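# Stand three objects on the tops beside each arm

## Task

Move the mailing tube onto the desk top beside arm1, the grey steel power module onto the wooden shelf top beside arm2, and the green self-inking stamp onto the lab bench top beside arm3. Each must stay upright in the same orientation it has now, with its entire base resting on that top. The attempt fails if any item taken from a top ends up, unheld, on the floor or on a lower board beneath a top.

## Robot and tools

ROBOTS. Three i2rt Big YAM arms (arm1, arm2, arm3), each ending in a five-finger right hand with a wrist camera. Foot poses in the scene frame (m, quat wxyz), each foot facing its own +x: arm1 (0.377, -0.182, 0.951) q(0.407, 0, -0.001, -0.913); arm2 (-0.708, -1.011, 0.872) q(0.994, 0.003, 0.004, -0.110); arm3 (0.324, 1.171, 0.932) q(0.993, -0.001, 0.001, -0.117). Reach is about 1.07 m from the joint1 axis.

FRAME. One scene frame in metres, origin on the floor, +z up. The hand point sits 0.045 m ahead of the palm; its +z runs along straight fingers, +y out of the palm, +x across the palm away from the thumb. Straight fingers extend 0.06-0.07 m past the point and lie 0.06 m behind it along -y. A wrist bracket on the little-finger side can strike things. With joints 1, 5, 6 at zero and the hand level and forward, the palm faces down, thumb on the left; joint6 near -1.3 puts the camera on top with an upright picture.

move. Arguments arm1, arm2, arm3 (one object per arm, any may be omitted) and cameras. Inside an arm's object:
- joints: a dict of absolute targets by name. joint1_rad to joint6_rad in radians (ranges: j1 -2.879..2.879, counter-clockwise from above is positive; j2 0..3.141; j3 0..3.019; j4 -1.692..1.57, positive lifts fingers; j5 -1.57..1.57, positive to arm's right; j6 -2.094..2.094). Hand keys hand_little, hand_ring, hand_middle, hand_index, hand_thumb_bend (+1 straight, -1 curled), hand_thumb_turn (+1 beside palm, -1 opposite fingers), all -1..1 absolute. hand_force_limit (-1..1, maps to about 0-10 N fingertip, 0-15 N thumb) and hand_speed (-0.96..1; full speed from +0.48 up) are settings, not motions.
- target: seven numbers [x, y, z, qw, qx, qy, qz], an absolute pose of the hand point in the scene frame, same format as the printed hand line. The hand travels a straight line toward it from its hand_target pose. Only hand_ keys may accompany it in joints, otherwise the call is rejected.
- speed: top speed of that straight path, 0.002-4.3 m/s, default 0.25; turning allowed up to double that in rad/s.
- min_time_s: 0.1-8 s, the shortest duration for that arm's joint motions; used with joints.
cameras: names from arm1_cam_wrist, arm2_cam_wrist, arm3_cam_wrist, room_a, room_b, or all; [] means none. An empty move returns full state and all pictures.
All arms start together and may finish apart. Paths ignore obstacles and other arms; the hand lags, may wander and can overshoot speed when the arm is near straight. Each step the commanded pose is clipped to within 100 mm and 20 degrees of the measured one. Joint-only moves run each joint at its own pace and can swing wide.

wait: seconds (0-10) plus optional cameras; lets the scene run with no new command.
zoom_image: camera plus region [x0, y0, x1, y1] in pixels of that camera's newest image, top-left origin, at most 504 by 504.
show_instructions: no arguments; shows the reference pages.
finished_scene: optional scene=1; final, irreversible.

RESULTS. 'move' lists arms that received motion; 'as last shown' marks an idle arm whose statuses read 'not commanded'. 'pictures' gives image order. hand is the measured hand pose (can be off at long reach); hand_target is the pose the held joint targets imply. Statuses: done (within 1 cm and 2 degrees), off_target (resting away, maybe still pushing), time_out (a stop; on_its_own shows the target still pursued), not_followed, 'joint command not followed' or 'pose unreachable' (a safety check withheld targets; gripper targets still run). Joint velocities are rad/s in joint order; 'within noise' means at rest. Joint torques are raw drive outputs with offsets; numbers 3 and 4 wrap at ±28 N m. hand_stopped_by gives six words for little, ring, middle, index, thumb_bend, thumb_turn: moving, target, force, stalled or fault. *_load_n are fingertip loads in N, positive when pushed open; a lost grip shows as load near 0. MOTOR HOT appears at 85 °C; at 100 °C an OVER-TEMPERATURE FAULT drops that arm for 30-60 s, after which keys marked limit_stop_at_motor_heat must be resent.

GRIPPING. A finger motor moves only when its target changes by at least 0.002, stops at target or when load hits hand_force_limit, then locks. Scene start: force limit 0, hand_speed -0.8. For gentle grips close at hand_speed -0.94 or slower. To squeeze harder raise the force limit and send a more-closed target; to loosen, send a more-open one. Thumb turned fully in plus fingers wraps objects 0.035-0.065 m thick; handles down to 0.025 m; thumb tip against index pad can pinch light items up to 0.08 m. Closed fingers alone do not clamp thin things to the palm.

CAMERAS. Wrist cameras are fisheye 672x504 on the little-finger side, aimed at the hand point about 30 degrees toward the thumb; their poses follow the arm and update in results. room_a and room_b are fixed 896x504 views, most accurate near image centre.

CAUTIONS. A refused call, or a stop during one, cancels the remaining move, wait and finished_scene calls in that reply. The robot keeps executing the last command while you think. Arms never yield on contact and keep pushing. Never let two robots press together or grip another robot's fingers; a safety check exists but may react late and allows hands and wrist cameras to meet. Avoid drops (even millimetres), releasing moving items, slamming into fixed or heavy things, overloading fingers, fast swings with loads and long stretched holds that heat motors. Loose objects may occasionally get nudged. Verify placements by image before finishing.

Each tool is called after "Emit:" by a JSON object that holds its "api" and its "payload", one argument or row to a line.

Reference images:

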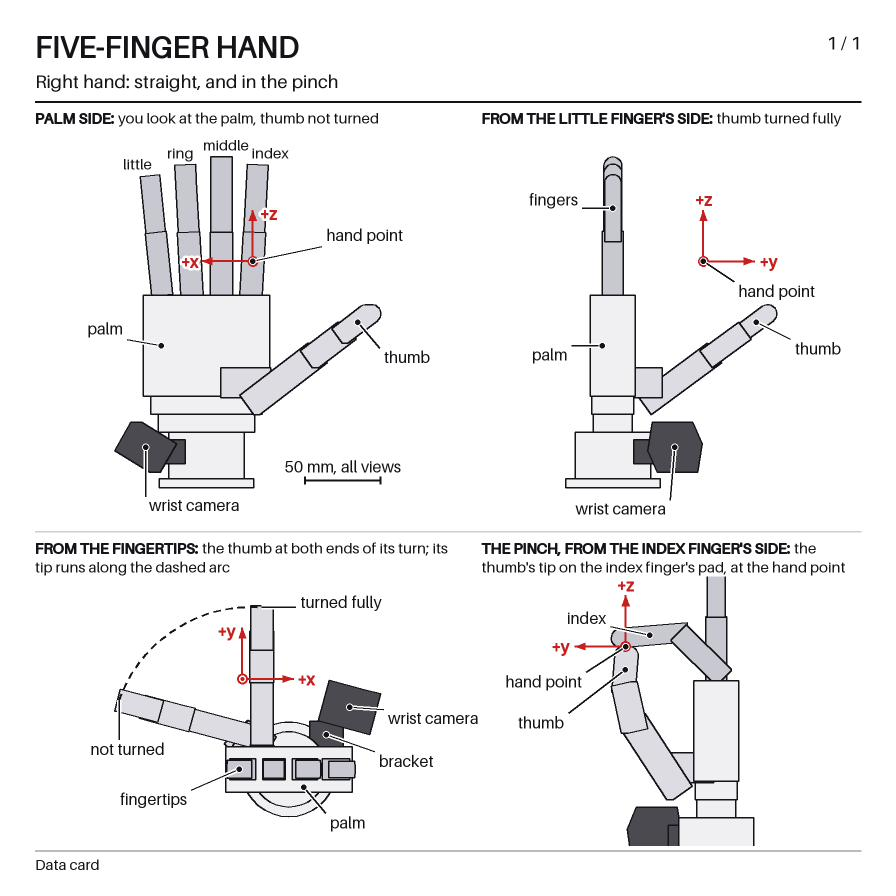

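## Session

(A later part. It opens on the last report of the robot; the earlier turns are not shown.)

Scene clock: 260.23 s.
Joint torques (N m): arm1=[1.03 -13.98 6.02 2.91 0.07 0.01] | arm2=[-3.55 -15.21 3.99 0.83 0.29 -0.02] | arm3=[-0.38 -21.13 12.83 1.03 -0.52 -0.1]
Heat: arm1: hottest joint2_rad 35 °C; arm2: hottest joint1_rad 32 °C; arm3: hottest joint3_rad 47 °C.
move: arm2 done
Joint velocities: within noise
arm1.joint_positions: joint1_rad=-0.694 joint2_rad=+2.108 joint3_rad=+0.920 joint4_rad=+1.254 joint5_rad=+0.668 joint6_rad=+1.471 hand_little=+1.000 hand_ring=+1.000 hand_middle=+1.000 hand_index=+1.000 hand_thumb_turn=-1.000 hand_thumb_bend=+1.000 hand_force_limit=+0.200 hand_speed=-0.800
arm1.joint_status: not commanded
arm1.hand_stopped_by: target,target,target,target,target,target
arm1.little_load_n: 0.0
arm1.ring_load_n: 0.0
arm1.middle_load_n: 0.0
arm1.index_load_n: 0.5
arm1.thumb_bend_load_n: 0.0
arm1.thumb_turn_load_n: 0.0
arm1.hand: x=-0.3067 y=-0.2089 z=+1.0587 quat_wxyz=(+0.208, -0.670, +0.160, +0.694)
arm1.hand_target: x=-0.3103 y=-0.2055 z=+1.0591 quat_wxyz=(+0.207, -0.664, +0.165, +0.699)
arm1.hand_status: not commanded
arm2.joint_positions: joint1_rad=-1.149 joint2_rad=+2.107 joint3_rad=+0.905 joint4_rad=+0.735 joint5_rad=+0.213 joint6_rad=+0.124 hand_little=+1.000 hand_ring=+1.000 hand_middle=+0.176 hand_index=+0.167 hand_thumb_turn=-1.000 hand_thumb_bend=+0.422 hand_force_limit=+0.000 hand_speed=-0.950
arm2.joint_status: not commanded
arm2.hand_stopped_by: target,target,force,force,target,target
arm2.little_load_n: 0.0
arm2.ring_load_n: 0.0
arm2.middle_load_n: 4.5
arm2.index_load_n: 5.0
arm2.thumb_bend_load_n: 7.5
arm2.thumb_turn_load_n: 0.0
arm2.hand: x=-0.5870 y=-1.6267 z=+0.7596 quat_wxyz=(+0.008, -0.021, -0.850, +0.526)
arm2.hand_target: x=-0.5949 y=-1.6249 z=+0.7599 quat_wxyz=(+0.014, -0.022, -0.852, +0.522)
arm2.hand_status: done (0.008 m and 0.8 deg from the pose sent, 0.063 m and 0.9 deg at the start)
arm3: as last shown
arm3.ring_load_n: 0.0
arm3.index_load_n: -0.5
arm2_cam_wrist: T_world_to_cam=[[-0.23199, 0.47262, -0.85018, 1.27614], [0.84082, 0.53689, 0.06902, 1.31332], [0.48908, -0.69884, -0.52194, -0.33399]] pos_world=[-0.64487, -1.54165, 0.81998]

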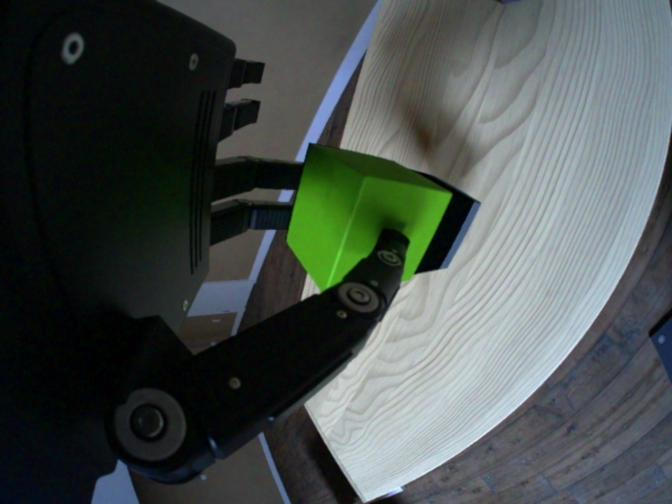

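Emit:
{"api": "move", "payload": {
  "arm2": {"target": [-0.595, -1.60, 1.10, 0.0137, -0.0223, -0.8524, 0.5224], "speed": 0.18}
}}

Emit:
{"api": "move", "payload": {
  "arm2": {"joints": {"joint1_rad": 0.80}, "min_time_s": 5},
  "cameras": ["arm2_cam_wrist"]
}}

Scene clock: 263.83 s.
Joint torques (N m): arm1=[0.97 -14.45 6.04 2.84 0.06 0] | arm2=[-3.14 -9.99 12.1 0.75 0.4 -0.02] | arm3=[0.15 -21.01 12.7 1.24 -0.53 -0.09]
Heat: arm1: hottest joint2_rad 35 °C; arm2: hottest joint1_rad 32 °C; arm3: hottest joint3_rad 47 °C.
move: arm2 off_target
Joint velocities: within noise
arm1, arm3: as last shown
arm1.little_load_n: 0.5
arm1.index_load_n: 0.0
arm2.joint_positions: joint1_rad=-1.149 joint2_rad=+1.375 joint3_rad=+1.041 joint4_rad=-0.178 joint5_rad=+0.216 joint6_rad=+0.124 hand_little=+1.000 hand_ring=+1.000 hand_middle=+0.176 hand_index=+0.167 hand_thumb_turn=-1.000 hand_thumb_bend=+0.422 hand_force_limit=+0.000 hand_speed=-0.950
arm2.joint_status: not commanded
arm2.hand_stopped_by: target,target,force,force,target,target
arm2.little_load_n: 0.0
arm2.ring_load_n: -0.5
arm2.middle_load_n: 4.5
arm2.index_load_n: 4.5
arm2.thumb_bend_load_n: 7.5
arm2.thumb_turn_load_n: 0.0
arm2.hand: x=-0.5942 y=-1.5863 z=+1.0756 quat_wxyz=(+0.014, -0.020, -0.861, +0.508)
arm2.hand_target: x=-0.5952 y=-1.5990 z=+1.1002 quat_wxyz=(+0.014, -0.022, -0.852, +0.523)
arm2.hand_status: off_target (0.028 m and 2.0 deg from the pose sent, 0.341 m and 0.8 deg at the start)
arm3.index_load_n: 0.0
pictures: none

Scene clock: 269.27 s.
Joint torques (N m): arm1=[0.97 -14.33 6.05 2.76 0.04 -0.01] | arm2=[-2.14 -10.11 12.1 0.72 0.28 0] | arm3=[-0.03 -20.31 12.74 0.94 -0.48 -0.13]
Heat: arm1: hottest joint2_rad 35 °C; arm2: hottest joint3_rad 33 °C; arm3: hottest joint3_rad 47 °C.
move: arm2 done
Joint velocities: within noise
arm1, arm3: as last shown
arm1.little_load_n: 0.0
arm2.joint_positions: joint1_rad=+0.793 joint2_rad=+1.375 joint3_rad=+1.041 joint4_rad=-0.179 joint5_rad=+0.218 joint6_rad=+0.124 hand_little=+1.000 hand_ring=+1.000 hand_middle=+0.176 hand_index=+0.167 hand_thumb_turn=-1.000 hand_thumb_bend=+0.422 hand_force_limit=+0.000 hand_speed=-0.950
arm2.joint_status: all done
arm2.hand_stopped_by: target,target,force,force,target,target
arm2.little_load_n: 0.0
arm2.ring_load_n: 0.0
arm2.middle_load_n: 4.5
arm2.index_load_n: 4.5
arm2.thumb_bend_load_n: 7.5
arm2.thumb_turn_load_n: 0.0
arm2.hand: x=-0.2115 y=-0.6995 z=+1.0789 quat_wxyz=(-0.415, +0.697, -0.506, +0.294)
arm2.hand_target: x=-0.2031 y=-0.6901 z=+1.1035 quat_wxyz=(-0.430, +0.691, -0.499, +0.299)
arm2.hand_status: not commanded
arm2_cam_wrist: T_world_to_cam=[[-0.39117, -0.39489, -0.83129, 0.53561], [-0.79921, 0.59364, 0.09408, 0.1435], [0.45634, 0.70118, -0.54782, 1.29728]] pos_world=[-0.2678, -0.78331, 1.14242]

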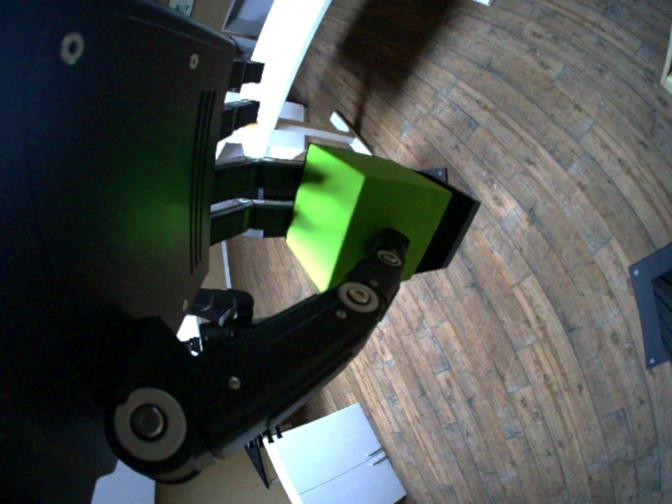

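Emit:
{"api": "move", "payload": {
  "arm2": {"target": [-0.185, -0.6215, 1.145, 0.5112, -0.834, 0.1773, -0.1087], "speed": 0.12},
  "arm1": {"target": [0.0, -0.590, 1.09, 0.0352, 0.6808, 0.0633, -0.729], "speed": 0.15},
  "cameras": ["arm2_cam_wrist", "arm1_cam_wrist"]
}}

Emit:
{"api": "zoom_image", "payload": {
  "camera": "arm1_cam_wrist",
  "region": [270, 40, 510, 280]
}}

Scene clock: 274.47 s.
Joint torques (N m): arm1=[1.85 -12.1 4.46 1.32 0.17 -0.16] | arm2=[-3.66 -12.51 12.71 0.53 -0.3 -0.07] | arm3=[-0.32 -20.54 12.67 1.03 -0.51 -0.11]
Heat: arm1: hottest joint2_rad 35 °C; arm2: hottest joint3_rad 33 °C; arm3: hottest joint3_rad 47 °C.
move: arm1 done; arm2 off_target
Joint velocities: within noise
arm1.joint_positions: joint1_rad=+0.179 joint2_rad=+1.931 joint3_rad=+0.560 joint4_rad=+1.464 joint5_rad=+0.878 joint6_rad=+1.460 hand_little=+1.000 hand_ring=+1.000 hand_middle=+1.000 hand_index=+1.000 hand_thumb_turn=-1.000 hand_thumb_bend=+1.000 hand_force_limit=+0.200 hand_speed=-0.800
arm1.joint_status: not commanded
arm1.hand_stopped_by: target,target,target,target,target,target
arm1.little_load_n: 0.0
arm1.ring_load_n: 0.0
arm1.middle_load_n: 0.0
arm1.index_load_n: 0.0
arm1.thumb_bend_load_n: -0.5
arm1.thumb_turn_load_n: 0.0
arm1.hand: x=+0.0002 y=-0.5823 z=+1.0841 quat_wxyz=(-0.037, -0.684, -0.060, +0.727)
arm1.hand_target: x=+0.0001 y=-0.5898 z=+1.0900 quat_wxyz=(-0.035, -0.681, -0.063, +0.729)
arm1.hand_status: done (0.010 m and 0.6 deg from the pose sent, 0.490 m and 38.2 deg at the start)
arm2.joint_positions: joint1_rad=+0.703 joint2_rad=+1.596 joint3_rad=+1.429 joint4_rad=-0.442 joint5_rad=-0.590 joint6_rad=-0.352 hand_little=+1.000 hand_ring=+1.000 hand_middle=+0.176 hand_index=+0.167 hand_thumb_turn=-1.000 hand_thumb_bend=+0.422 hand_force_limit=+0.000 hand_speed=-0.950
arm2.joint_status: not commanded
arm2.hand_stopped_by: target,target,force,force,target,target
arm2.little_load_n: 0.0
arm2.ring_load_n: -0.5
arm2.middle_load_n: 4.5
arm2.index_load_n: 4.5
arm2.thumb_bend_load_n: 8.0
arm2.thumb_turn_load_n: 0.0
arm2.hand: x=-0.2034 y=-0.6201 z=+1.1280 quat_wxyz=(-0.505, +0.839, -0.182, +0.095)
arm2.hand_target: x=-0.1859 y=-0.6223 z=+1.1450 quat_wxyz=(-0.511, +0.834, -0.177, +0.109)
arm2.hand_status: off_target (0.025 m and 1.9 deg from the pose sent, 0.106 m and 47.6 deg at the start)
arm3.joint_positions: joint1_rad=-0.905 joint2_rad=+1.749 joint3_rad=+1.794 joint4_rad=-0.866 joint5_rad=-0.866 joint6_rad=-0.629 hand_little=+1.000 hand_ring=+1.000 hand_middle=+1.000 hand_index=+1.000 hand_thumb_turn=-1.000 hand_thumb_bend=+1.000 hand_force_limit=+0.000 hand_speed=-0.800
arm3.joint_status: not commanded
arm3.hand_stopped_by: target,target,target,fault,target,target
arm3.little_load_n: -0.5
arm3.ring_load_n: 0.0
arm3.middle_load_n: 0.0
arm3.index_load_n: 0.0
arm3.thumb_bend_load_n: 0.0
arm3.thumb_turn_load_n: 0.0
arm3.hand: x=+0.7149 y=+0.6579 z=+1.2427 quat_wxyz=(-0.354, +0.560, -0.652, +0.369)
arm3.hand_target: x=+0.7199 y=+0.6548 z=+1.2686 quat_wxyz=(-0.348, +0.569, -0.635, +0.389)
arm3.hand_status: not commanded
pictures: arm1_cam_wrist, arm2_cam_wrist
arm1_cam_wrist: T_world_to_cam=[[0.08974, -0.96975, -0.22703, -0.31069], [0.55435, -0.14074, 0.82029, -0.96593], [-0.82743, -0.19946, 0.52495, -0.56934]] pos_world=[0.09226, -0.5508, 1.02069]
arm2_cam_wrist: T_world_to_cam=[[0.02449, -0.54173, -0.8402, 0.61447], [-0.97547, -0.19687, 0.0985, -0.43292], [-0.21877, 0.81718, -0.53326, 1.18302]] pos_world=[-0.17854, -0.71909, 1.18978]

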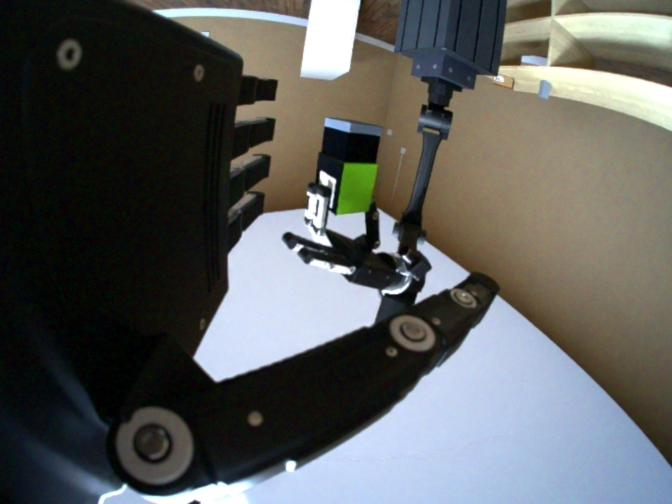

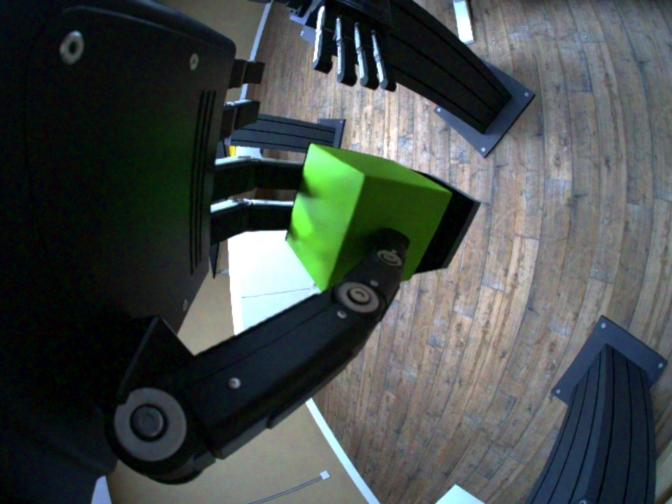

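Scaled by 2.100 from the camera's image (finer frame: 960x720).

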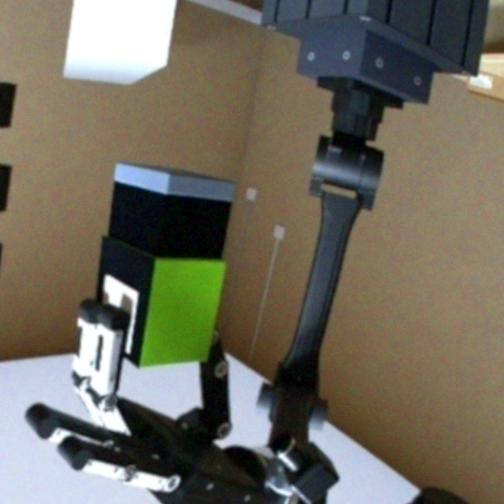

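Emit:
{"api": "zoom_image", "payload": {
  "camera": "arm1_cam_wrist",
  "region": [305, 105, 395, 225]
}}

Scaled by 4.200 from the camera's image (finer frame: 960x720).

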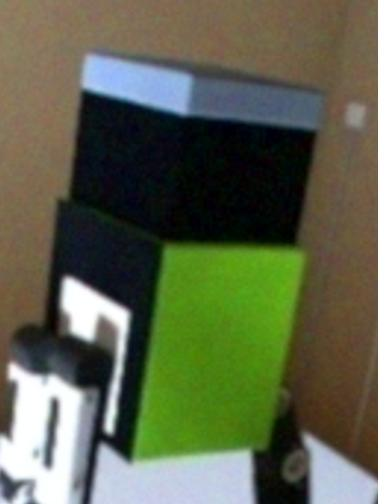

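Emit:
{"api": "zoom_image", "payload": {
  "camera": "arm2_cam_wrist",
  "region": [260, 100, 500, 310]
}}

Scaled by 2.100 from the camera's image (finer frame: 960x720).

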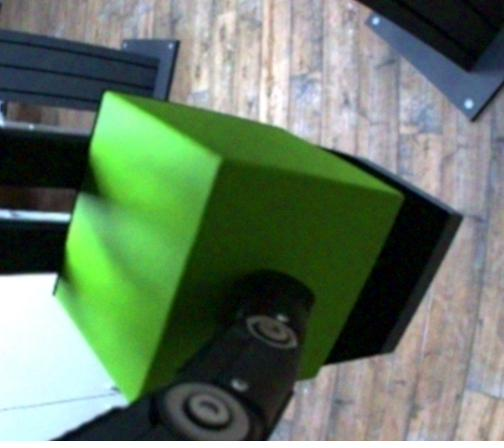

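Emit:
{"api": "move", "payload": {
  "arm1": {"target": [-0.096, -0.602, 1.0665, 0.0352, 0.6808, 0.0633, -0.729], "speed": 0.1},
  "cameras": ["arm1_cam_wrist"]
}}

Emit:
{"api": "zoom_image", "payload": {
  "camera": "arm1_cam_wrist",
  "region": [270, 90, 450, 270]
}}

Scene clock: 280.63 s.
Joint torques (N m): arm1=[0.97 -11.16 6.24 1.47 -0.05 0.03] | arm2=[-3.9 -12.4 12.71 0.55 -0.27 -0.07] | arm3=[-0.26 -20.42 12.66 1.07 -0.55 -0.11]
Heat: arm1: hottest joint2_rad 35 °C; arm2: hottest joint3_rad 35 °C; arm3: hottest joint3_rad 48 °C.
move: arm1 off_target
Joint velocities: within noise
arm1.joint_positions: joint1_rad=+0.023 joint2_rad=+2.023 joint3_rad=+0.745 joint4_rad=+1.380 joint5_rad=+0.713 joint6_rad=+1.460 hand_little=+1.000 hand_ring=+1.000 hand_middle=+1.000 hand_index=+1.000 hand_thumb_turn=-1.000 hand_thumb_bend=+1.000 hand_force_limit=+0.200 hand_speed=-0.800
arm1.joint_status: not commanded
arm1.hand_stopped_by: target,target,target,target,target,target
arm1.little_load_n: 0.0
arm1.ring_load_n: 0.0
arm1.middle_load_n: 0.5
arm1.index_load_n: 0.0
arm1.thumb_bend_load_n: 0.0
arm1.thumb_turn_load_n: 0.0
arm1.hand: x=-0.0862 y=-0.5984 z=+1.0776 quat_wxyz=(-0.039, -0.676, -0.063, +0.733)
arm1.hand_target: x=-0.0955 y=-0.6015 z=+1.0666 quat_wxyz=(-0.035, -0.681, -0.063, +0.729)
arm1.hand_status: off_target (0.015 m and 0.8 deg from the pose sent, 0.100 m and 0.6 deg at the start)
arm2, arm3: as last shown
arm2.joint_positions: joint1_rad=+0.703 joint2_rad=+1.596 joint3_rad=+1.429 joint4_rad=-0.442 joint5_rad=-0.590 joint6_rad=-0.353 hand_little=+1.000 hand_ring=+1.000 hand_middle=+0.176 hand_index=+0.167 hand_thumb_turn=-1.000 hand_thumb_bend=+0.422 hand_force_limit=+0.000 hand_speed=-0.950
arm2.ring_load_n: 0.0
arm2.thumb_bend_load_n: 7.5
arm2.hand_target: x=-0.1858 y=-0.6222 z=+1.1451 quat_wxyz=(-0.511, +0.834, -0.177, +0.109)
arm3.little_load_n: 0.0
arm1_cam_wrist: T_world_to_cam=[[0.09347, -0.9687, -0.22997, -0.31593], [0.57111, -0.13703, 0.80936, -0.89948], [-0.81553, -0.20699, 0.54043, -0.66082]] pos_world=[0.00431, -0.56608, 1.01247]

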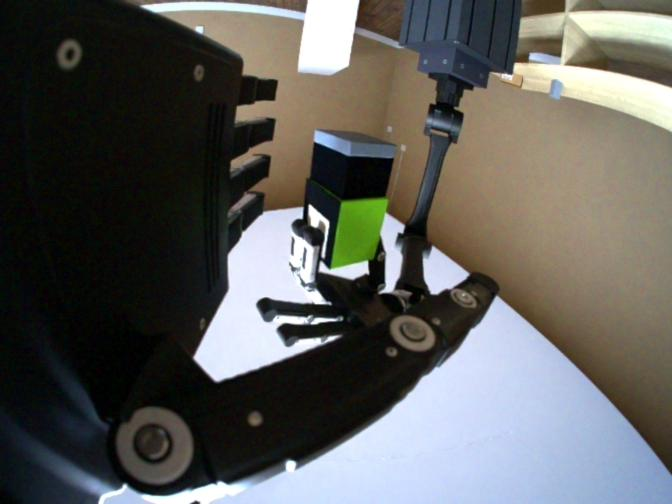

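Scaled by 2.800 from the camera's image (finer frame: 960x720).

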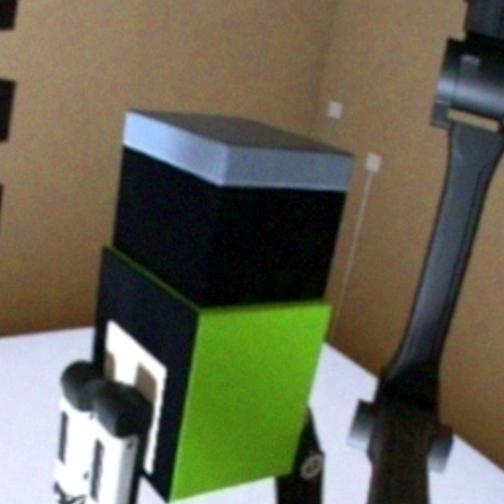

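Emit:
{"api": "move", "payload": {
  "arm1": {"target": [-0.166, -0.611, 1.053, 0.0352, 0.6808, 0.0633, -0.729], "speed": 0.08},
  "cameras": ["arm1_cam_wrist", "arm2_cam_wrist"]
}}

Emit:
{"api": "zoom_image", "payload": {
  "camera": "arm1_cam_wrist",
  "region": [220, 110, 500, 390]
}}

Emit:
{"api": "zoom_image", "payload": {
  "camera": "arm2_cam_wrist",
  "region": [240, 30, 540, 310]
}}

Scene clock: 284.93 s.
Joint torques (N m): arm1=[0.73 -12.69 6.99 1.68 -0.08 0.12] | arm2=[-3.9 -12.57 12.67 0.58 -0.3 -0.04] | arm3=[-0.44 -20.31 12.77 1.09 -0.53 -0.13]
Heat: arm1: hottest joint2_rad 35 °C; arm2: hottest joint3_rad 36 °C; arm3: hottest joint3_rad 48 °C.
move: arm1 off_target
Joint velocities: within noise
arm1.joint_positions: joint1_rad=-0.071 joint2_rad=+2.111 joint3_rad=+0.912 joint4_rad=+1.296 joint5_rad=+0.619 joint6_rad=+1.461 hand_little=+1.000 hand_ring=+1.000 hand_middle=+1.000 hand_index=+1.000 hand_thumb_turn=-1.000 hand_thumb_bend=+1.000 hand_force_limit=+0.200 hand_speed=-0.800
arm1.joint_status: not commanded
arm1.hand_stopped_by: target,target,target,target,target,target
arm1.little_load_n: 0.0
arm1.ring_load_n: 0.0
arm1.middle_load_n: 0.0
arm1.index_load_n: 0.0
arm1.thumb_bend_load_n: 0.0
arm1.thumb_turn_load_n: 0.0
arm1.hand: x=-0.1549 y=-0.6091 z=+1.0652 quat_wxyz=(-0.035, -0.676, -0.067, +0.733)
arm1.hand_target: x=-0.1654 y=-0.6104 z=+1.0531 quat_wxyz=(-0.035, -0.681, -0.063, +0.729)
arm1.hand_status: off_target (0.017 m and 0.9 deg from the pose sent, 0.084 m and 0.8 deg at the start)
arm2, arm3: as last shown
arm3.little_load_n: -0.5
arm1_cam_wrist: T_world_to_cam=[[0.09288, -0.96631, -0.24003, -0.31068], [0.57315, -0.14524, 0.80648, -0.85333], [-0.81417, -0.21248, 0.54035, -0.71538]] pos_world=[-0.0645, -0.57616, 1.00017]
arm2_cam_wrist: T_world_to_cam=[[0.02481, -0.54185, -0.84011, 0.61433], [-0.97546, -0.19702, 0.09827, -0.43275], [-0.21876, 0.81706, -0.53344, 1.18316]] pos_world=[-0.17854, -0.71909, 1.18978]

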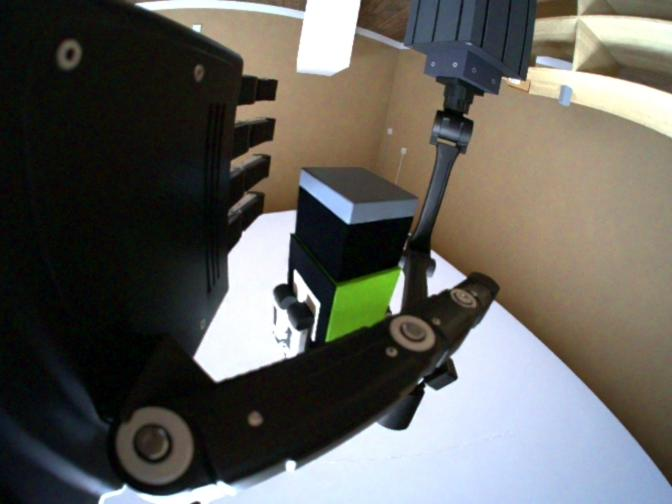

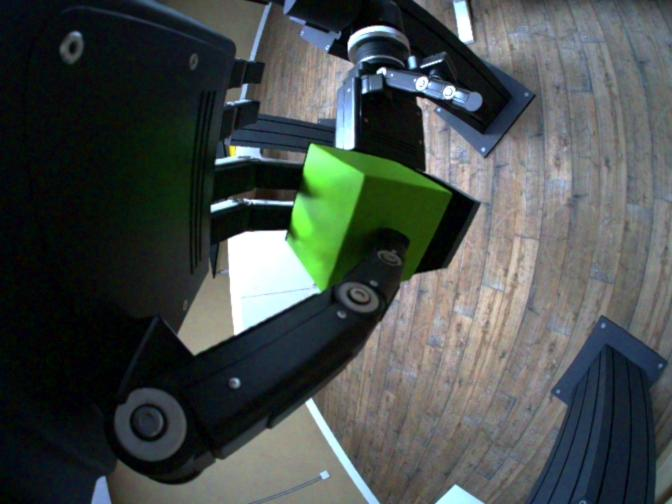

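Scaled by 1.800 from the camera's image (finer frame: 960x720).

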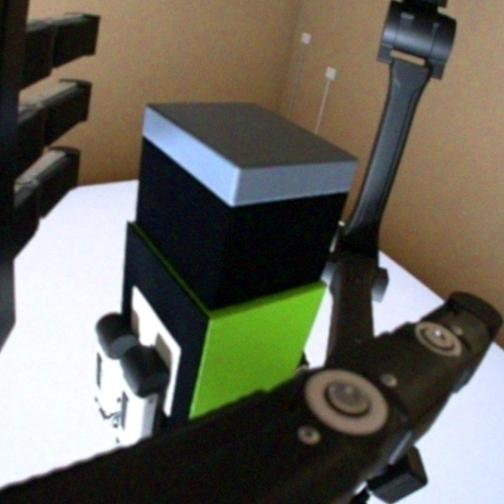

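Scaled by 1.680 from the camera's image (finer frame: 960x720).

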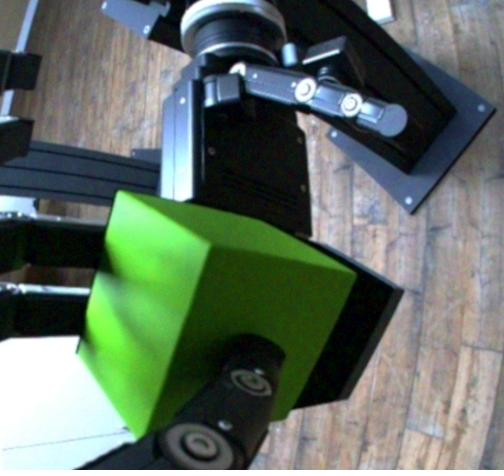

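Emit:
{"api": "move", "payload": {
  "arm1": {"target": [-0.177, -0.611, 1.0535, 0.0352, 0.6808, 0.0633, -0.729], "speed": 0.06},
  "cameras": ["arm1_cam_wrist"]
}}

Emit:
{"api": "zoom_image", "payload": {
  "camera": "arm1_cam_wrist",
  "region": [220, 110, 500, 390]
}}

Scene clock: 287.57 s.
Joint torques (N m): arm1=[0.5 -13.68 7.31 1.69 -0.06 0.13] | arm2=[-3.9 -12.4 12.68 0.62 -0.27 -0.07] | arm3=[-0.26 -20.6 12.79 1.05 -0.53 -0.09]
Heat: arm1: hottest joint2_rad 35 °C; arm2: hottest joint3_rad 36 °C; arm3: hottest joint3_rad 48 °C.
move: arm1 off_target
Joint velocities: within noise
arm1.joint_positions: joint1_rad=-0.084 joint2_rad=+2.117 joint3_rad=+0.935 joint4_rad=+1.278 joint5_rad=+0.604 joint6_rad=+1.463 hand_little=+1.000 hand_ring=+1.000 hand_middle=+1.000 hand_index=+1.000 hand_thumb_turn=-1.000 hand_thumb_bend=+1.000 hand_force_limit=+0.200 hand_speed=-0.800
arm1.joint_status: not commanded
arm1.hand_stopped_by: target,target,target,target,target,target
arm1.little_load_n: 0.0
arm1.ring_load_n: 0.0
arm1.middle_load_n: 0.0
arm1.index_load_n: 0.0
arm1.thumb_bend_load_n: 0.0
arm1.thumb_turn_load_n: -0.5
arm1.hand: x=-0.1650 y=-0.6098 z=+1.0657 quat_wxyz=(-0.035, -0.676, -0.068, +0.733)
arm1.hand_target: x=-0.1763 y=-0.6102 z=+1.0536 quat_wxyz=(-0.035, -0.681, -0.063, +0.729)
arm1.hand_status: off_target (0.017 m and 0.9 deg from the pose sent, 0.025 m and 0.9 deg at the start)
arm2, arm3: as last shown
arm3.little_load_n: 0.0
arm3.index_load_n: -0.5
arm3.thumb_bend_load_n: -0.5
arm1_cam_wrist: T_world_to_cam=[[0.09413, -0.96606, -0.24057, -0.30932], [0.57306, -0.14502, 0.80658, -0.84794], [-0.81409, -0.21378, 0.53996, -0.72441]] pos_world=[-0.0747, -0.57666, 1.00067]

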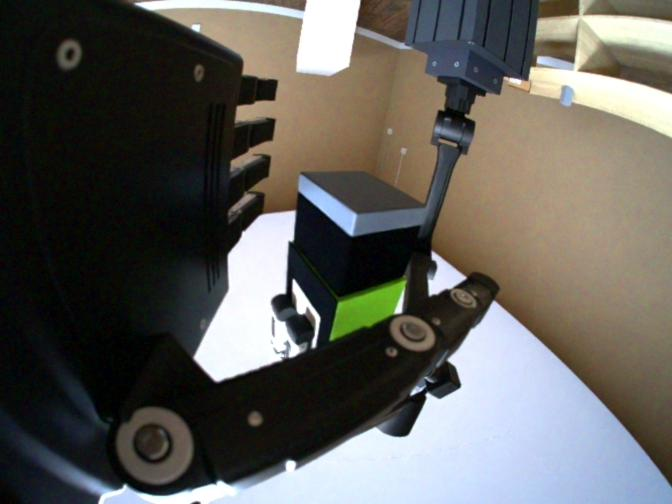

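Scaled by 1.800 from the camera's image (finer frame: 960x720).

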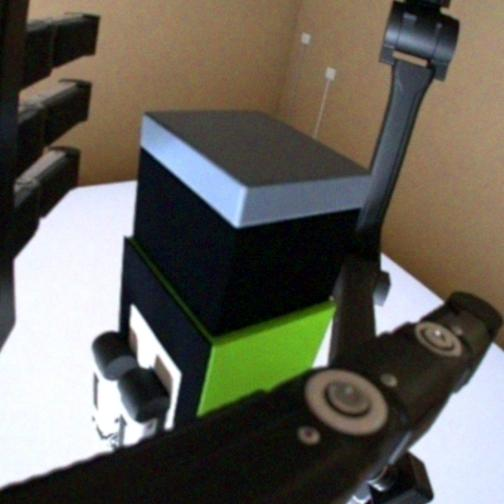

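Emit:
{"api": "move", "payload": {
  "arm1": {"joints": {"hand_thumb_bend": 0.38, "hand_index": 0.56, "hand_middle": 0.56}},
  "cameras": ["arm1_cam_wrist", "arm2_cam_wrist"]
}}

Emit:
{"api": "zoom_image", "payload": {
  "camera": "arm1_cam_wrist",
  "region": [220, 110, 500, 390]
}}

Emit:
{"api": "zoom_image", "payload": {
  "camera": "arm2_cam_wrist",
  "region": [240, 30, 540, 310]
}}

Scene clock: 290.93 s.
Joint torques (N m): arm1=[0.56 -12.92 7.3 1.69 -0.08 0.12] | arm2=[-3.55 -12.4 12.64 0.59 -0.28 -0.07] | arm3=[-0.73 -20.42 12.79 1.13 -0.52 -0.1]
Heat: arm1: hottest joint3_rad 36 °C; arm2: hottest joint3_rad 37 °C; arm3: hottest joint3_rad 48 °C.
move: arm1 done
Joint velocities: within noise
arm1.joint_positions: joint1_rad=-0.084 joint2_rad=+2.118 joint3_rad=+0.935 joint4_rad=+1.278 joint5_rad=+0.604 joint6_rad=+1.463 hand_little=+1.000 hand_ring=+1.000 hand_middle=+0.560 hand_index=+0.560 hand_thumb_turn=-1.000 hand_thumb_bend=+0.380 hand_force_limit=+0.200 hand_speed=-0.800
arm1.joint_status: all done
arm1.hand_stopped_by: target,target,target,target,target,target
arm1.little_load_n: 0.0
arm1.ring_load_n: 0.5
arm1.middle_load_n: 0.0
arm1.index_load_n: 0.0
arm1.thumb_bend_load_n: 0.0
arm1.thumb_turn_load_n: 0.0
arm1.hand: x=-0.1650 y=-0.6098 z=+1.0654 quat_wxyz=(-0.035, -0.676, -0.068, +0.733)
arm1.hand_target: x=-0.1763 y=-0.6102 z=+1.0535 quat_wxyz=(-0.035, -0.681, -0.063, +0.729)
arm1.hand_status: not commanded
arm2, arm3: as last shown
arm2.index_load_n: 5.0
arm2.thumb_bend_load_n: 8.0
arm3.thumb_bend_load_n: 0.0
arm1_cam_wrist: T_world_to_cam=[[0.0946, -0.96604, -0.24046, -0.30944], [0.57289, -0.14471, 0.80676, -0.84786], [-0.81416, -0.21407, 0.53974, -0.72418]] pos_world=[-0.0746, -0.57666, 1.00047]
arm2_cam_wrist: T_world_to_cam=[[0.02481, -0.54185, -0.84011, 0.61433], [-0.97546, -0.19702, 0.09827, -0.43275], [-0.21876, 0.81706, -0.53344, 1.18316]] pos_world=[-0.17854, -0.71909, 1.18978]

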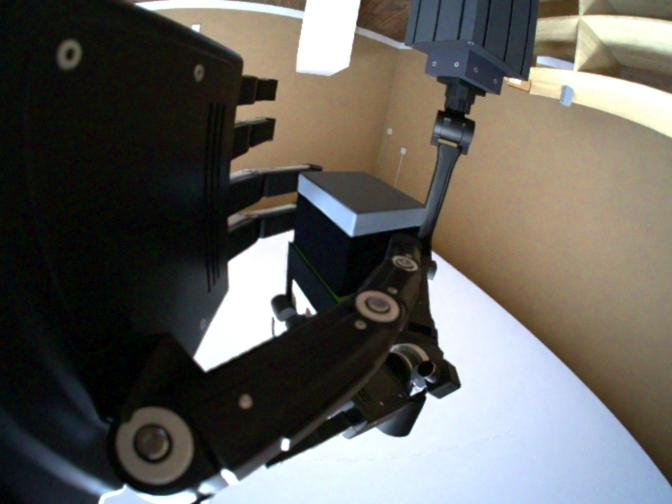

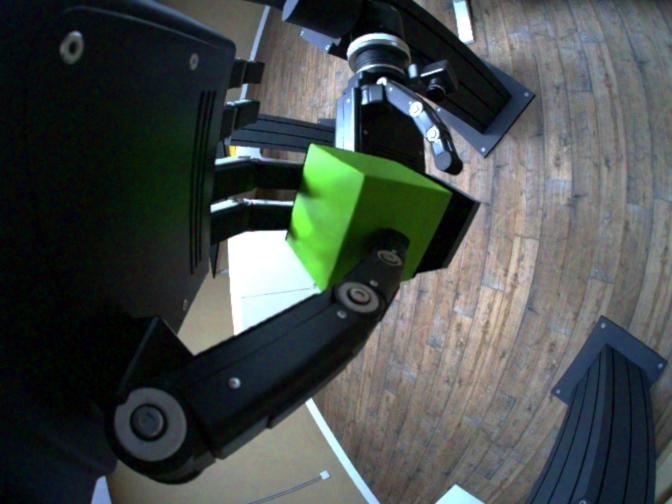

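Scaled by 1.800 from the camera's image (finer frame: 960x720).

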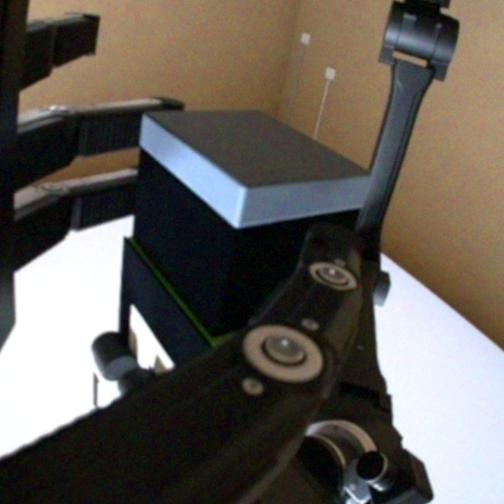

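Scaled by 1.680 from the camera's image (finer frame: 960x720).

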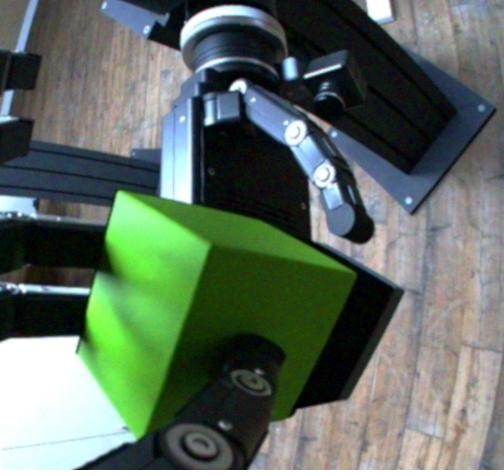

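Emit:
{"api": "move", "payload": {
  "arm1": {"joints": {"hand_thumb_bend": 0.31, "hand_speed": -0.92, "hand_force_limit": -0.3}}
}}

Emit:
{"api": "move", "payload": {
  "arm1": {"joints": {"hand_index": -0.1, "hand_middle": -0.1, "hand_speed": -0.95, "hand_force_limit": 0.0}},
  "cameras": ["arm1_cam_wrist", "arm2_cam_wrist"]
}}

Emit:
{"api": "zoom_image", "payload": {
  "camera": "arm1_cam_wrist",
  "region": [220, 110, 500, 390]
}}

Emit:
{"api": "zoom_image", "payload": {
  "camera": "arm2_cam_wrist",
  "region": [240, 30, 540, 310]
}}

Scene clock: 292.97 s.
Joint torques (N m): arm1=[0.73 -13.1 7.3 1.68 -0.07 0.11] | arm2=[-3.84 -12.57 12.67 0.59 -0.27 -0.05] | arm3=[0.03 -20.25 12.74 0.95 -0.5 -0.11]
Heat: arm1: hottest joint3_rad 36 °C; arm2: hottest joint3_rad 37 °C; arm3: hottest joint3_rad 48 °C.
move: arm1 done
Joint velocities: within noise
arm1.joint_positions: joint1_rad=-0.084 joint2_rad=+2.118 joint3_rad=+0.935 joint4_rad=+1.278 joint5_rad=+0.604 joint6_rad=+1.463 hand_little=+1.000 hand_ring=+1.000 hand_middle=+0.560 hand_index=+0.560 hand_thumb_turn=-1.000 hand_thumb_bend=+0.310 hand_force_limit=-0.300 hand_speed=-0.920
arm1.joint_status: all done
arm1.hand_stopped_by: target,target,target,target,target,target
arm1.little_load_n: 0.0
arm1.ring_load_n: 0.0
arm1.middle_load_n: 0.0
arm1.index_load_n: 0.0
arm1.thumb_bend_load_n: 0.0
arm1.thumb_turn_load_n: 0.0
arm1.hand: x=-0.1650 y=-0.6098 z=+1.0654 quat_wxyz=(-0.035, -0.676, -0.068, +0.733)
arm1.hand_target: x=-0.1763 y=-0.6102 z=+1.0535 quat_wxyz=(-0.035, -0.681, -0.063, +0.729)
arm1.hand_status: not commanded
arm2, arm3: as last shown
arm2.index_load_n: 4.5
arm3.little_load_n: -0.5
arm3.index_load_n: 0.0
pictures: none

Scene clock: 295.77 s.
Joint torques (N m): arm1=[0.67 -13.39 7.32 1.54 -0.07 0.11] | arm2=[-3.31 -12.45 12.56 0.61 -0.27 -0.05] | arm3=[0.15 -20.95 12.55 1.02 -0.52 -0.11]
Heat: arm1: hottest joint3_rad 36 °C; arm2: hottest joint3_rad 38 °C; arm3: hottest joint3_rad 48 °C.
move: arm1 off_target
Joint velocities: within noise
arm1.joint_positions: joint1_rad=-0.087 joint2_rad=+2.118 joint3_rad=+0.935 joint4_rad=+1.278 joint5_rad=+0.604 joint6_rad=+1.465 hand_little=+1.000 hand_ring=+1.000 hand_middle=+0.335 hand_index=+0.363 hand_thumb_turn=-1.000 hand_thumb_bend=+0.312 hand_force_limit=+0.000 hand_speed=-0.950
arm1.joint_status: hand_middle off_target (ended at +0.335, target -0.100); hand_index off_target (ended at +0.363, target -0.100); the others done
arm1.hand_stopped_by: target,target,force,force,target,target
arm1.little_load_n: 0.0
arm1.ring_load_n: 0.0
arm1.middle_load_n: 5.5
arm1.index_load_n: 1.5
arm1.thumb_bend_load_n: 8.5
arm1.thumb_turn_load_n: 0.0
arm1.hand: x=-0.1660 y=-0.6085 z=+1.0656 quat_wxyz=(-0.035, -0.676, -0.066, +0.733)
arm1.hand_target: x=-0.1763 y=-0.6103 z=+1.0536 quat_wxyz=(-0.035, -0.681, -0.063, +0.729)
arm1.hand_status: not commanded
arm2, arm3: as last shown
arm2.joint_positions: joint1_rad=+0.699 joint2_rad=+1.598 joint3_rad=+1.430 joint4_rad=-0.442 joint5_rad=-0.590 joint6_rad=-0.356 hand_little=+1.000 hand_ring=+1.000 hand_middle=+0.176 hand_index=+0.167 hand_thumb_turn=-1.000 hand_thumb_bend=+0.422 hand_force_limit=+0.000 hand_speed=-0.950
arm2.middle_load_n: 4.0
arm2.index_load_n: 5.5
arm2.hand: x=-0.2011 y=-0.6223 z=+1.1278 quat_wxyz=(-0.504, +0.838, -0.182, +0.097)
arm2.hand_target: x=-0.1860 y=-0.6221 z=+1.1450 quat_wxyz=(-0.511, +0.834, -0.177, +0.109)
arm3.little_load_n: 0.0
arm3.middle_load_n: -0.5
arm1_cam_wrist: T_world_to_cam=[[0.09258, -0.96679, -0.23823, -0.31118], [0.57231, -0.14412, 0.80727, -0.84749], [-0.81479, -0.21108, 0.53996, -0.72329]] pos_world=[-0.07549, -0.57566, 1.00057]
arm2_cam_wrist: T_world_to_cam=[[0.02517, -0.54283, -0.83947, 0.61169], [-0.97632, -0.19384, 0.09607, -0.42658], [-0.21487, 0.81717, -0.53485, 1.18782]] pos_world=[-0.17665, -0.7213, 1.18978]

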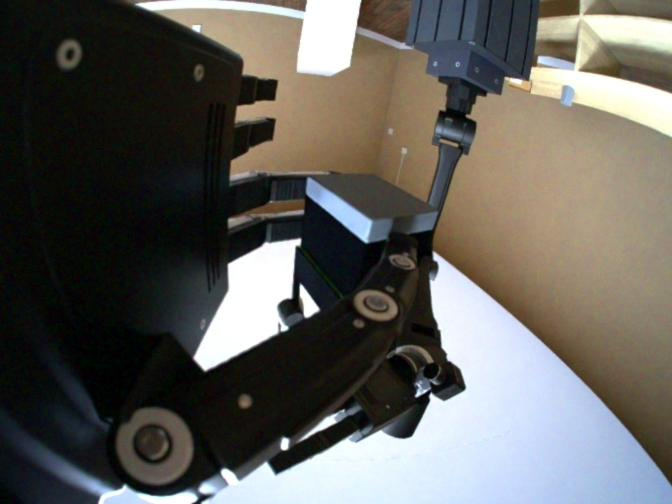

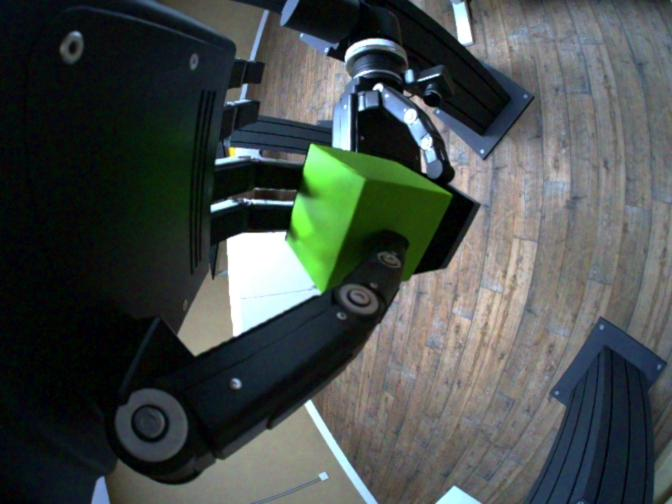

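Scaled by 1.800 from the camera's image (finer frame: 960x720).

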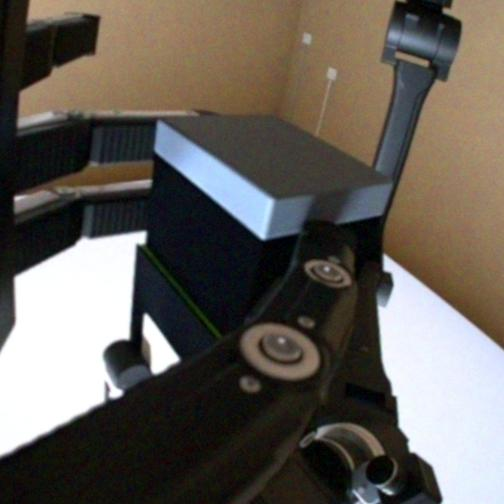

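Scaled by 1.680 from the camera's image (finer frame: 960x720).

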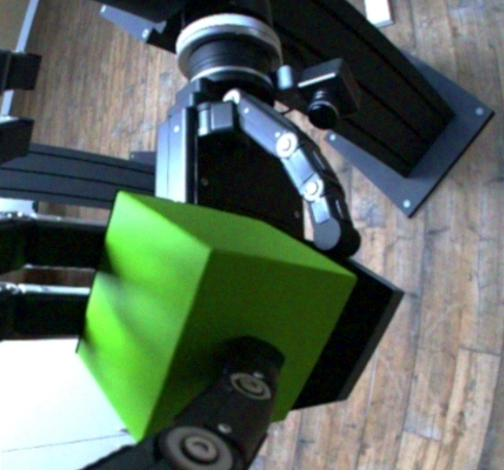

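Emit:
{"api": "move", "payload": {
  "arm1": {"joints": {"hand_index": -0.15, "hand_force_limit": 0.0, "hand_speed": -0.95}}
}}

Scene clock: 296.63 s.
Joint torques (N m): arm1=[0.79 -13.27 7.32 1.52 -0.06 0.11] | arm2=[-2.96 -12.4 12.55 0.57 -0.28 -0.04] | arm3=[-0.03 -20.89 12.75 1.09 -0.55 -0.09]
Heat: arm1: hottest joint3_rad 36 °C; arm2: hottest joint3_rad 38 °C; arm3: hottest joint3_rad 48 °C.
move: arm1 off_target
Joint velocities: within noise
arm1.joint_positions: joint1_rad=-0.087 joint2_rad=+2.118 joint3_rad=+0.935 joint4_rad=+1.278 joint5_rad=+0.604 joint6_rad=+1.465 hand_little=+1.000 hand_ring=+1.000 hand_middle=+0.335 hand_index=+0.346 hand_thumb_turn=-1.000 hand_thumb_bend=+0.313 hand_force_limit=+0.000 hand_speed=-0.950
arm1.joint_status: hand_index off_target (ended at +0.346, target -0.150); the others done
arm1.hand_stopped_by: target,target,force,force,target,target
arm1.little_load_n: 0.0
arm1.ring_load_n: 0.0
arm1.middle_load_n: 4.0
arm1.index_load_n: 5.5
arm1.thumb_bend_load_n: 9.5
arm1.thumb_turn_load_n: -0.5
arm1.hand: x=-0.1660 y=-0.6085 z=+1.0656 quat_wxyz=(-0.035, -0.676, -0.066, +0.733)
arm1.hand_target: x=-0.1762 y=-0.6104 z=+1.0536 quat_wxyz=(-0.035, -0.681, -0.063, +0.729)
arm1.hand_status: not commanded
arm2, arm3: as last shown
arm2.joint_positions: joint1_rad=+0.698 joint2_rad=+1.598 joint3_rad=+1.430 joint4_rad=-0.442 joint5_rad=-0.590 joint6_rad=-0.356 hand_little=+1.000 hand_ring=+1.000 hand_middle=+0.176 hand_index=+0.167 hand_thumb_turn=-1.000 hand_thumb_bend=+0.422 hand_force_limit=+0.000 hand_speed=-0.950
arm2.middle_load_n: 3.5
arm2.thumb_turn_load_n: -0.5
arm2.hand: x=-0.2009 y=-0.6225 z=+1.1278 quat_wxyz=(-0.504, +0.838, -0.182, +0.097)
arm3.middle_load_n: 0.0
pictures: none

Good grip. Release arm2 gently.

Emit:
{"api": "move", "payload": {
  "arm2": {"joints": {"hand_index": 0.4, "hand_middle": 0.4, "hand_thumb_bend": 0.58, "hand_speed": -0.92}},
  "cameras": ["arm1_cam_wrist", "arm2_cam_wrist"]
}}

Emit:
{"api": "zoom_image", "payload": {
  "camera": "arm2_cam_wrist",
  "region": [240, 30, 540, 310]
}}

Scene clock: 298.90 s.
Joint torques (N m): arm1=[0.62 -13.51 7.25 1.76 -0.04 0.1] | arm2=[-3.31 -12.51 12.63 0.61 -0.23 -0.04] | arm3=[0.32 -20.54 12.89 1.21 -0.55 -0.11]
Heat: arm1: hottest joint3_rad 36 °C; arm2: hottest joint3_rad 38 °C; arm3: hottest joint3_rad 48 °C.
move: arm2 done
Joint velocities: within noise
arm1: as last shown
arm1.joint_positions: joint1_rad=-0.087 joint2_rad=+2.123 joint3_rad=+0.935 joint4_rad=+1.274 joint5_rad=+0.604 joint6_rad=+1.468 hand_little=+1.000 hand_ring=+1.000 hand_middle=+0.335 hand_index=+0.346 hand_thumb_turn=-1.000 hand_thumb_bend=+0.313 hand_force_limit=+0.000 hand_speed=-0.950
arm1.index_load_n: 4.5
arm1.thumb_bend_load_n: 10.0
arm1.thumb_turn_load_n: -1.5
arm1.hand: x=-0.1662 y=-0.6083 z=+1.0611 quat_wxyz=(-0.034, -0.679, -0.068, +0.731)
arm1.hand_target: x=-0.1762 y=-0.6104 z=+1.0535 quat_wxyz=(-0.035, -0.681, -0.063, +0.729)
arm2.joint_positions: joint1_rad=+0.698 joint2_rad=+1.598 joint3_rad=+1.430 joint4_rad=-0.442 joint5_rad=-0.590 joint6_rad=-0.356 hand_little=+1.000 hand_ring=+1.000 hand_middle=+0.400 hand_index=+0.400 hand_thumb_turn=-1.000 hand_thumb_bend=+0.580 hand_force_limit=+0.000 hand_speed=-0.920
arm2.joint_status: all done
arm2.hand_stopped_by: target,target,target,target,target,target
arm2.little_load_n: 0.0
arm2.ring_load_n: 0.0
arm2.middle_load_n: 0.0
arm2.index_load_n: 0.0
arm2.thumb_bend_load_n: 0.0
arm2.thumb_turn_load_n: 0.0
arm2.hand: x=-0.2009 y=-0.6227 z=+1.1278 quat_wxyz=(-0.504, +0.838, -0.182, +0.097)
arm2.hand_target: x=-0.1858 y=-0.6223 z=+1.1450 quat_wxyz=(-0.511, +0.834, -0.177, +0.109)
arm2.hand_status: not commanded
arm3.joint_positions: joint1_rad=-0.905 joint2_rad=+1.749 joint3_rad=+1.794 joint4_rad=-0.866 joint5_rad=-0.866 joint6_rad=-0.629 hand_little=+1.000 hand_ring=+1.000 hand_middle=+1.000 hand_index=+1.000 hand_thumb_turn=-1.000 hand_thumb_bend=+1.000 hand_force_limit=+0.000 hand_speed=-0.800
arm3.joint_status: not commanded
arm3.hand_stopped_by: target,target,target,fault,target,target
arm3.little_load_n: 0.0
arm3.ring_load_n: 0.0
arm3.middle_load_n: 0.0
arm3.index_load_n: 0.0
arm3.thumb_bend_load_n: 0.0
arm3.thumb_turn_load_n: 0.0
arm3.hand: x=+0.7149 y=+0.6579 z=+1.2427 quat_wxyz=(-0.354, +0.560, -0.652, +0.369)
arm3.hand_target: x=+0.7199 y=+0.6548 z=+1.2686 quat_wxyz=(-0.348, +0.569, -0.635, +0.389)
arm3.hand_status: not commanded
arm1_cam_wrist: T_world_to_cam=[[0.09415, -0.96579, -0.24161, -0.30763], [0.56634, -0.14764, 0.81084, -0.85062], [-0.81878, -0.21318, 0.53306, -0.71567]] pos_world=[-0.07527, -0.57525, 0.99689]
arm2_cam_wrist: T_world_to_cam=[[0.02534, -0.5426, -0.83961, 0.61183], [-0.97631, -0.19396, 0.09589, -0.42633], [-0.21488, 0.81729, -0.53466, 1.18806]] pos_world=[-0.17645, -0.7217, 1.18978]

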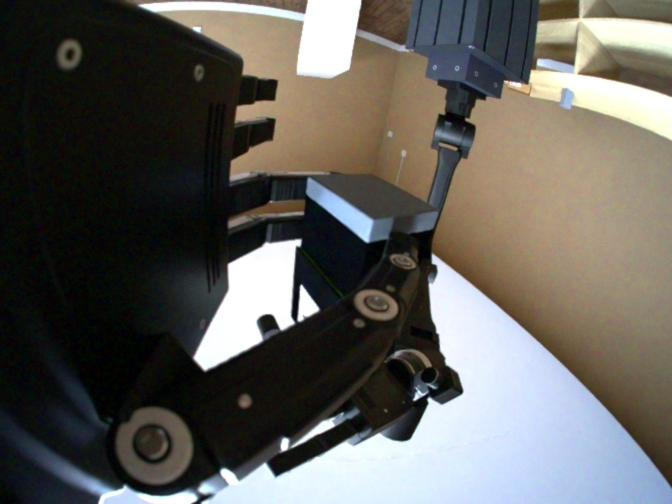

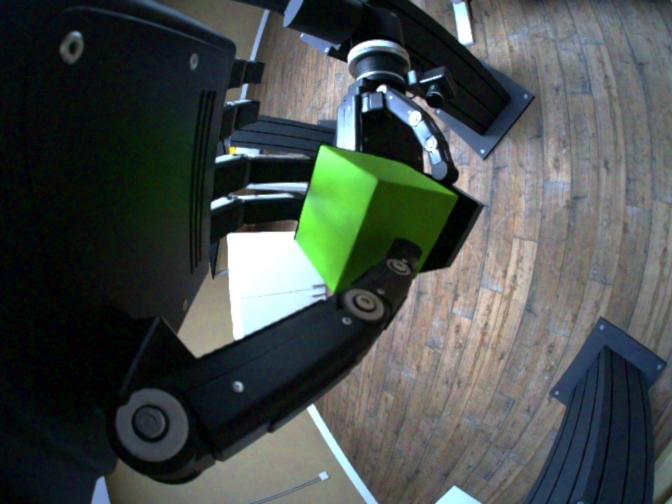

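Scaled by 1.680 from the camera's image (finer frame: 960x720).

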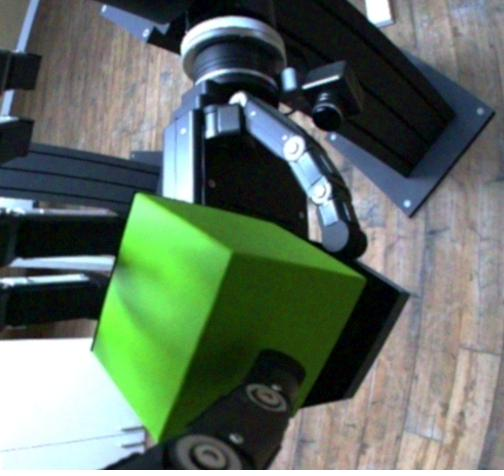

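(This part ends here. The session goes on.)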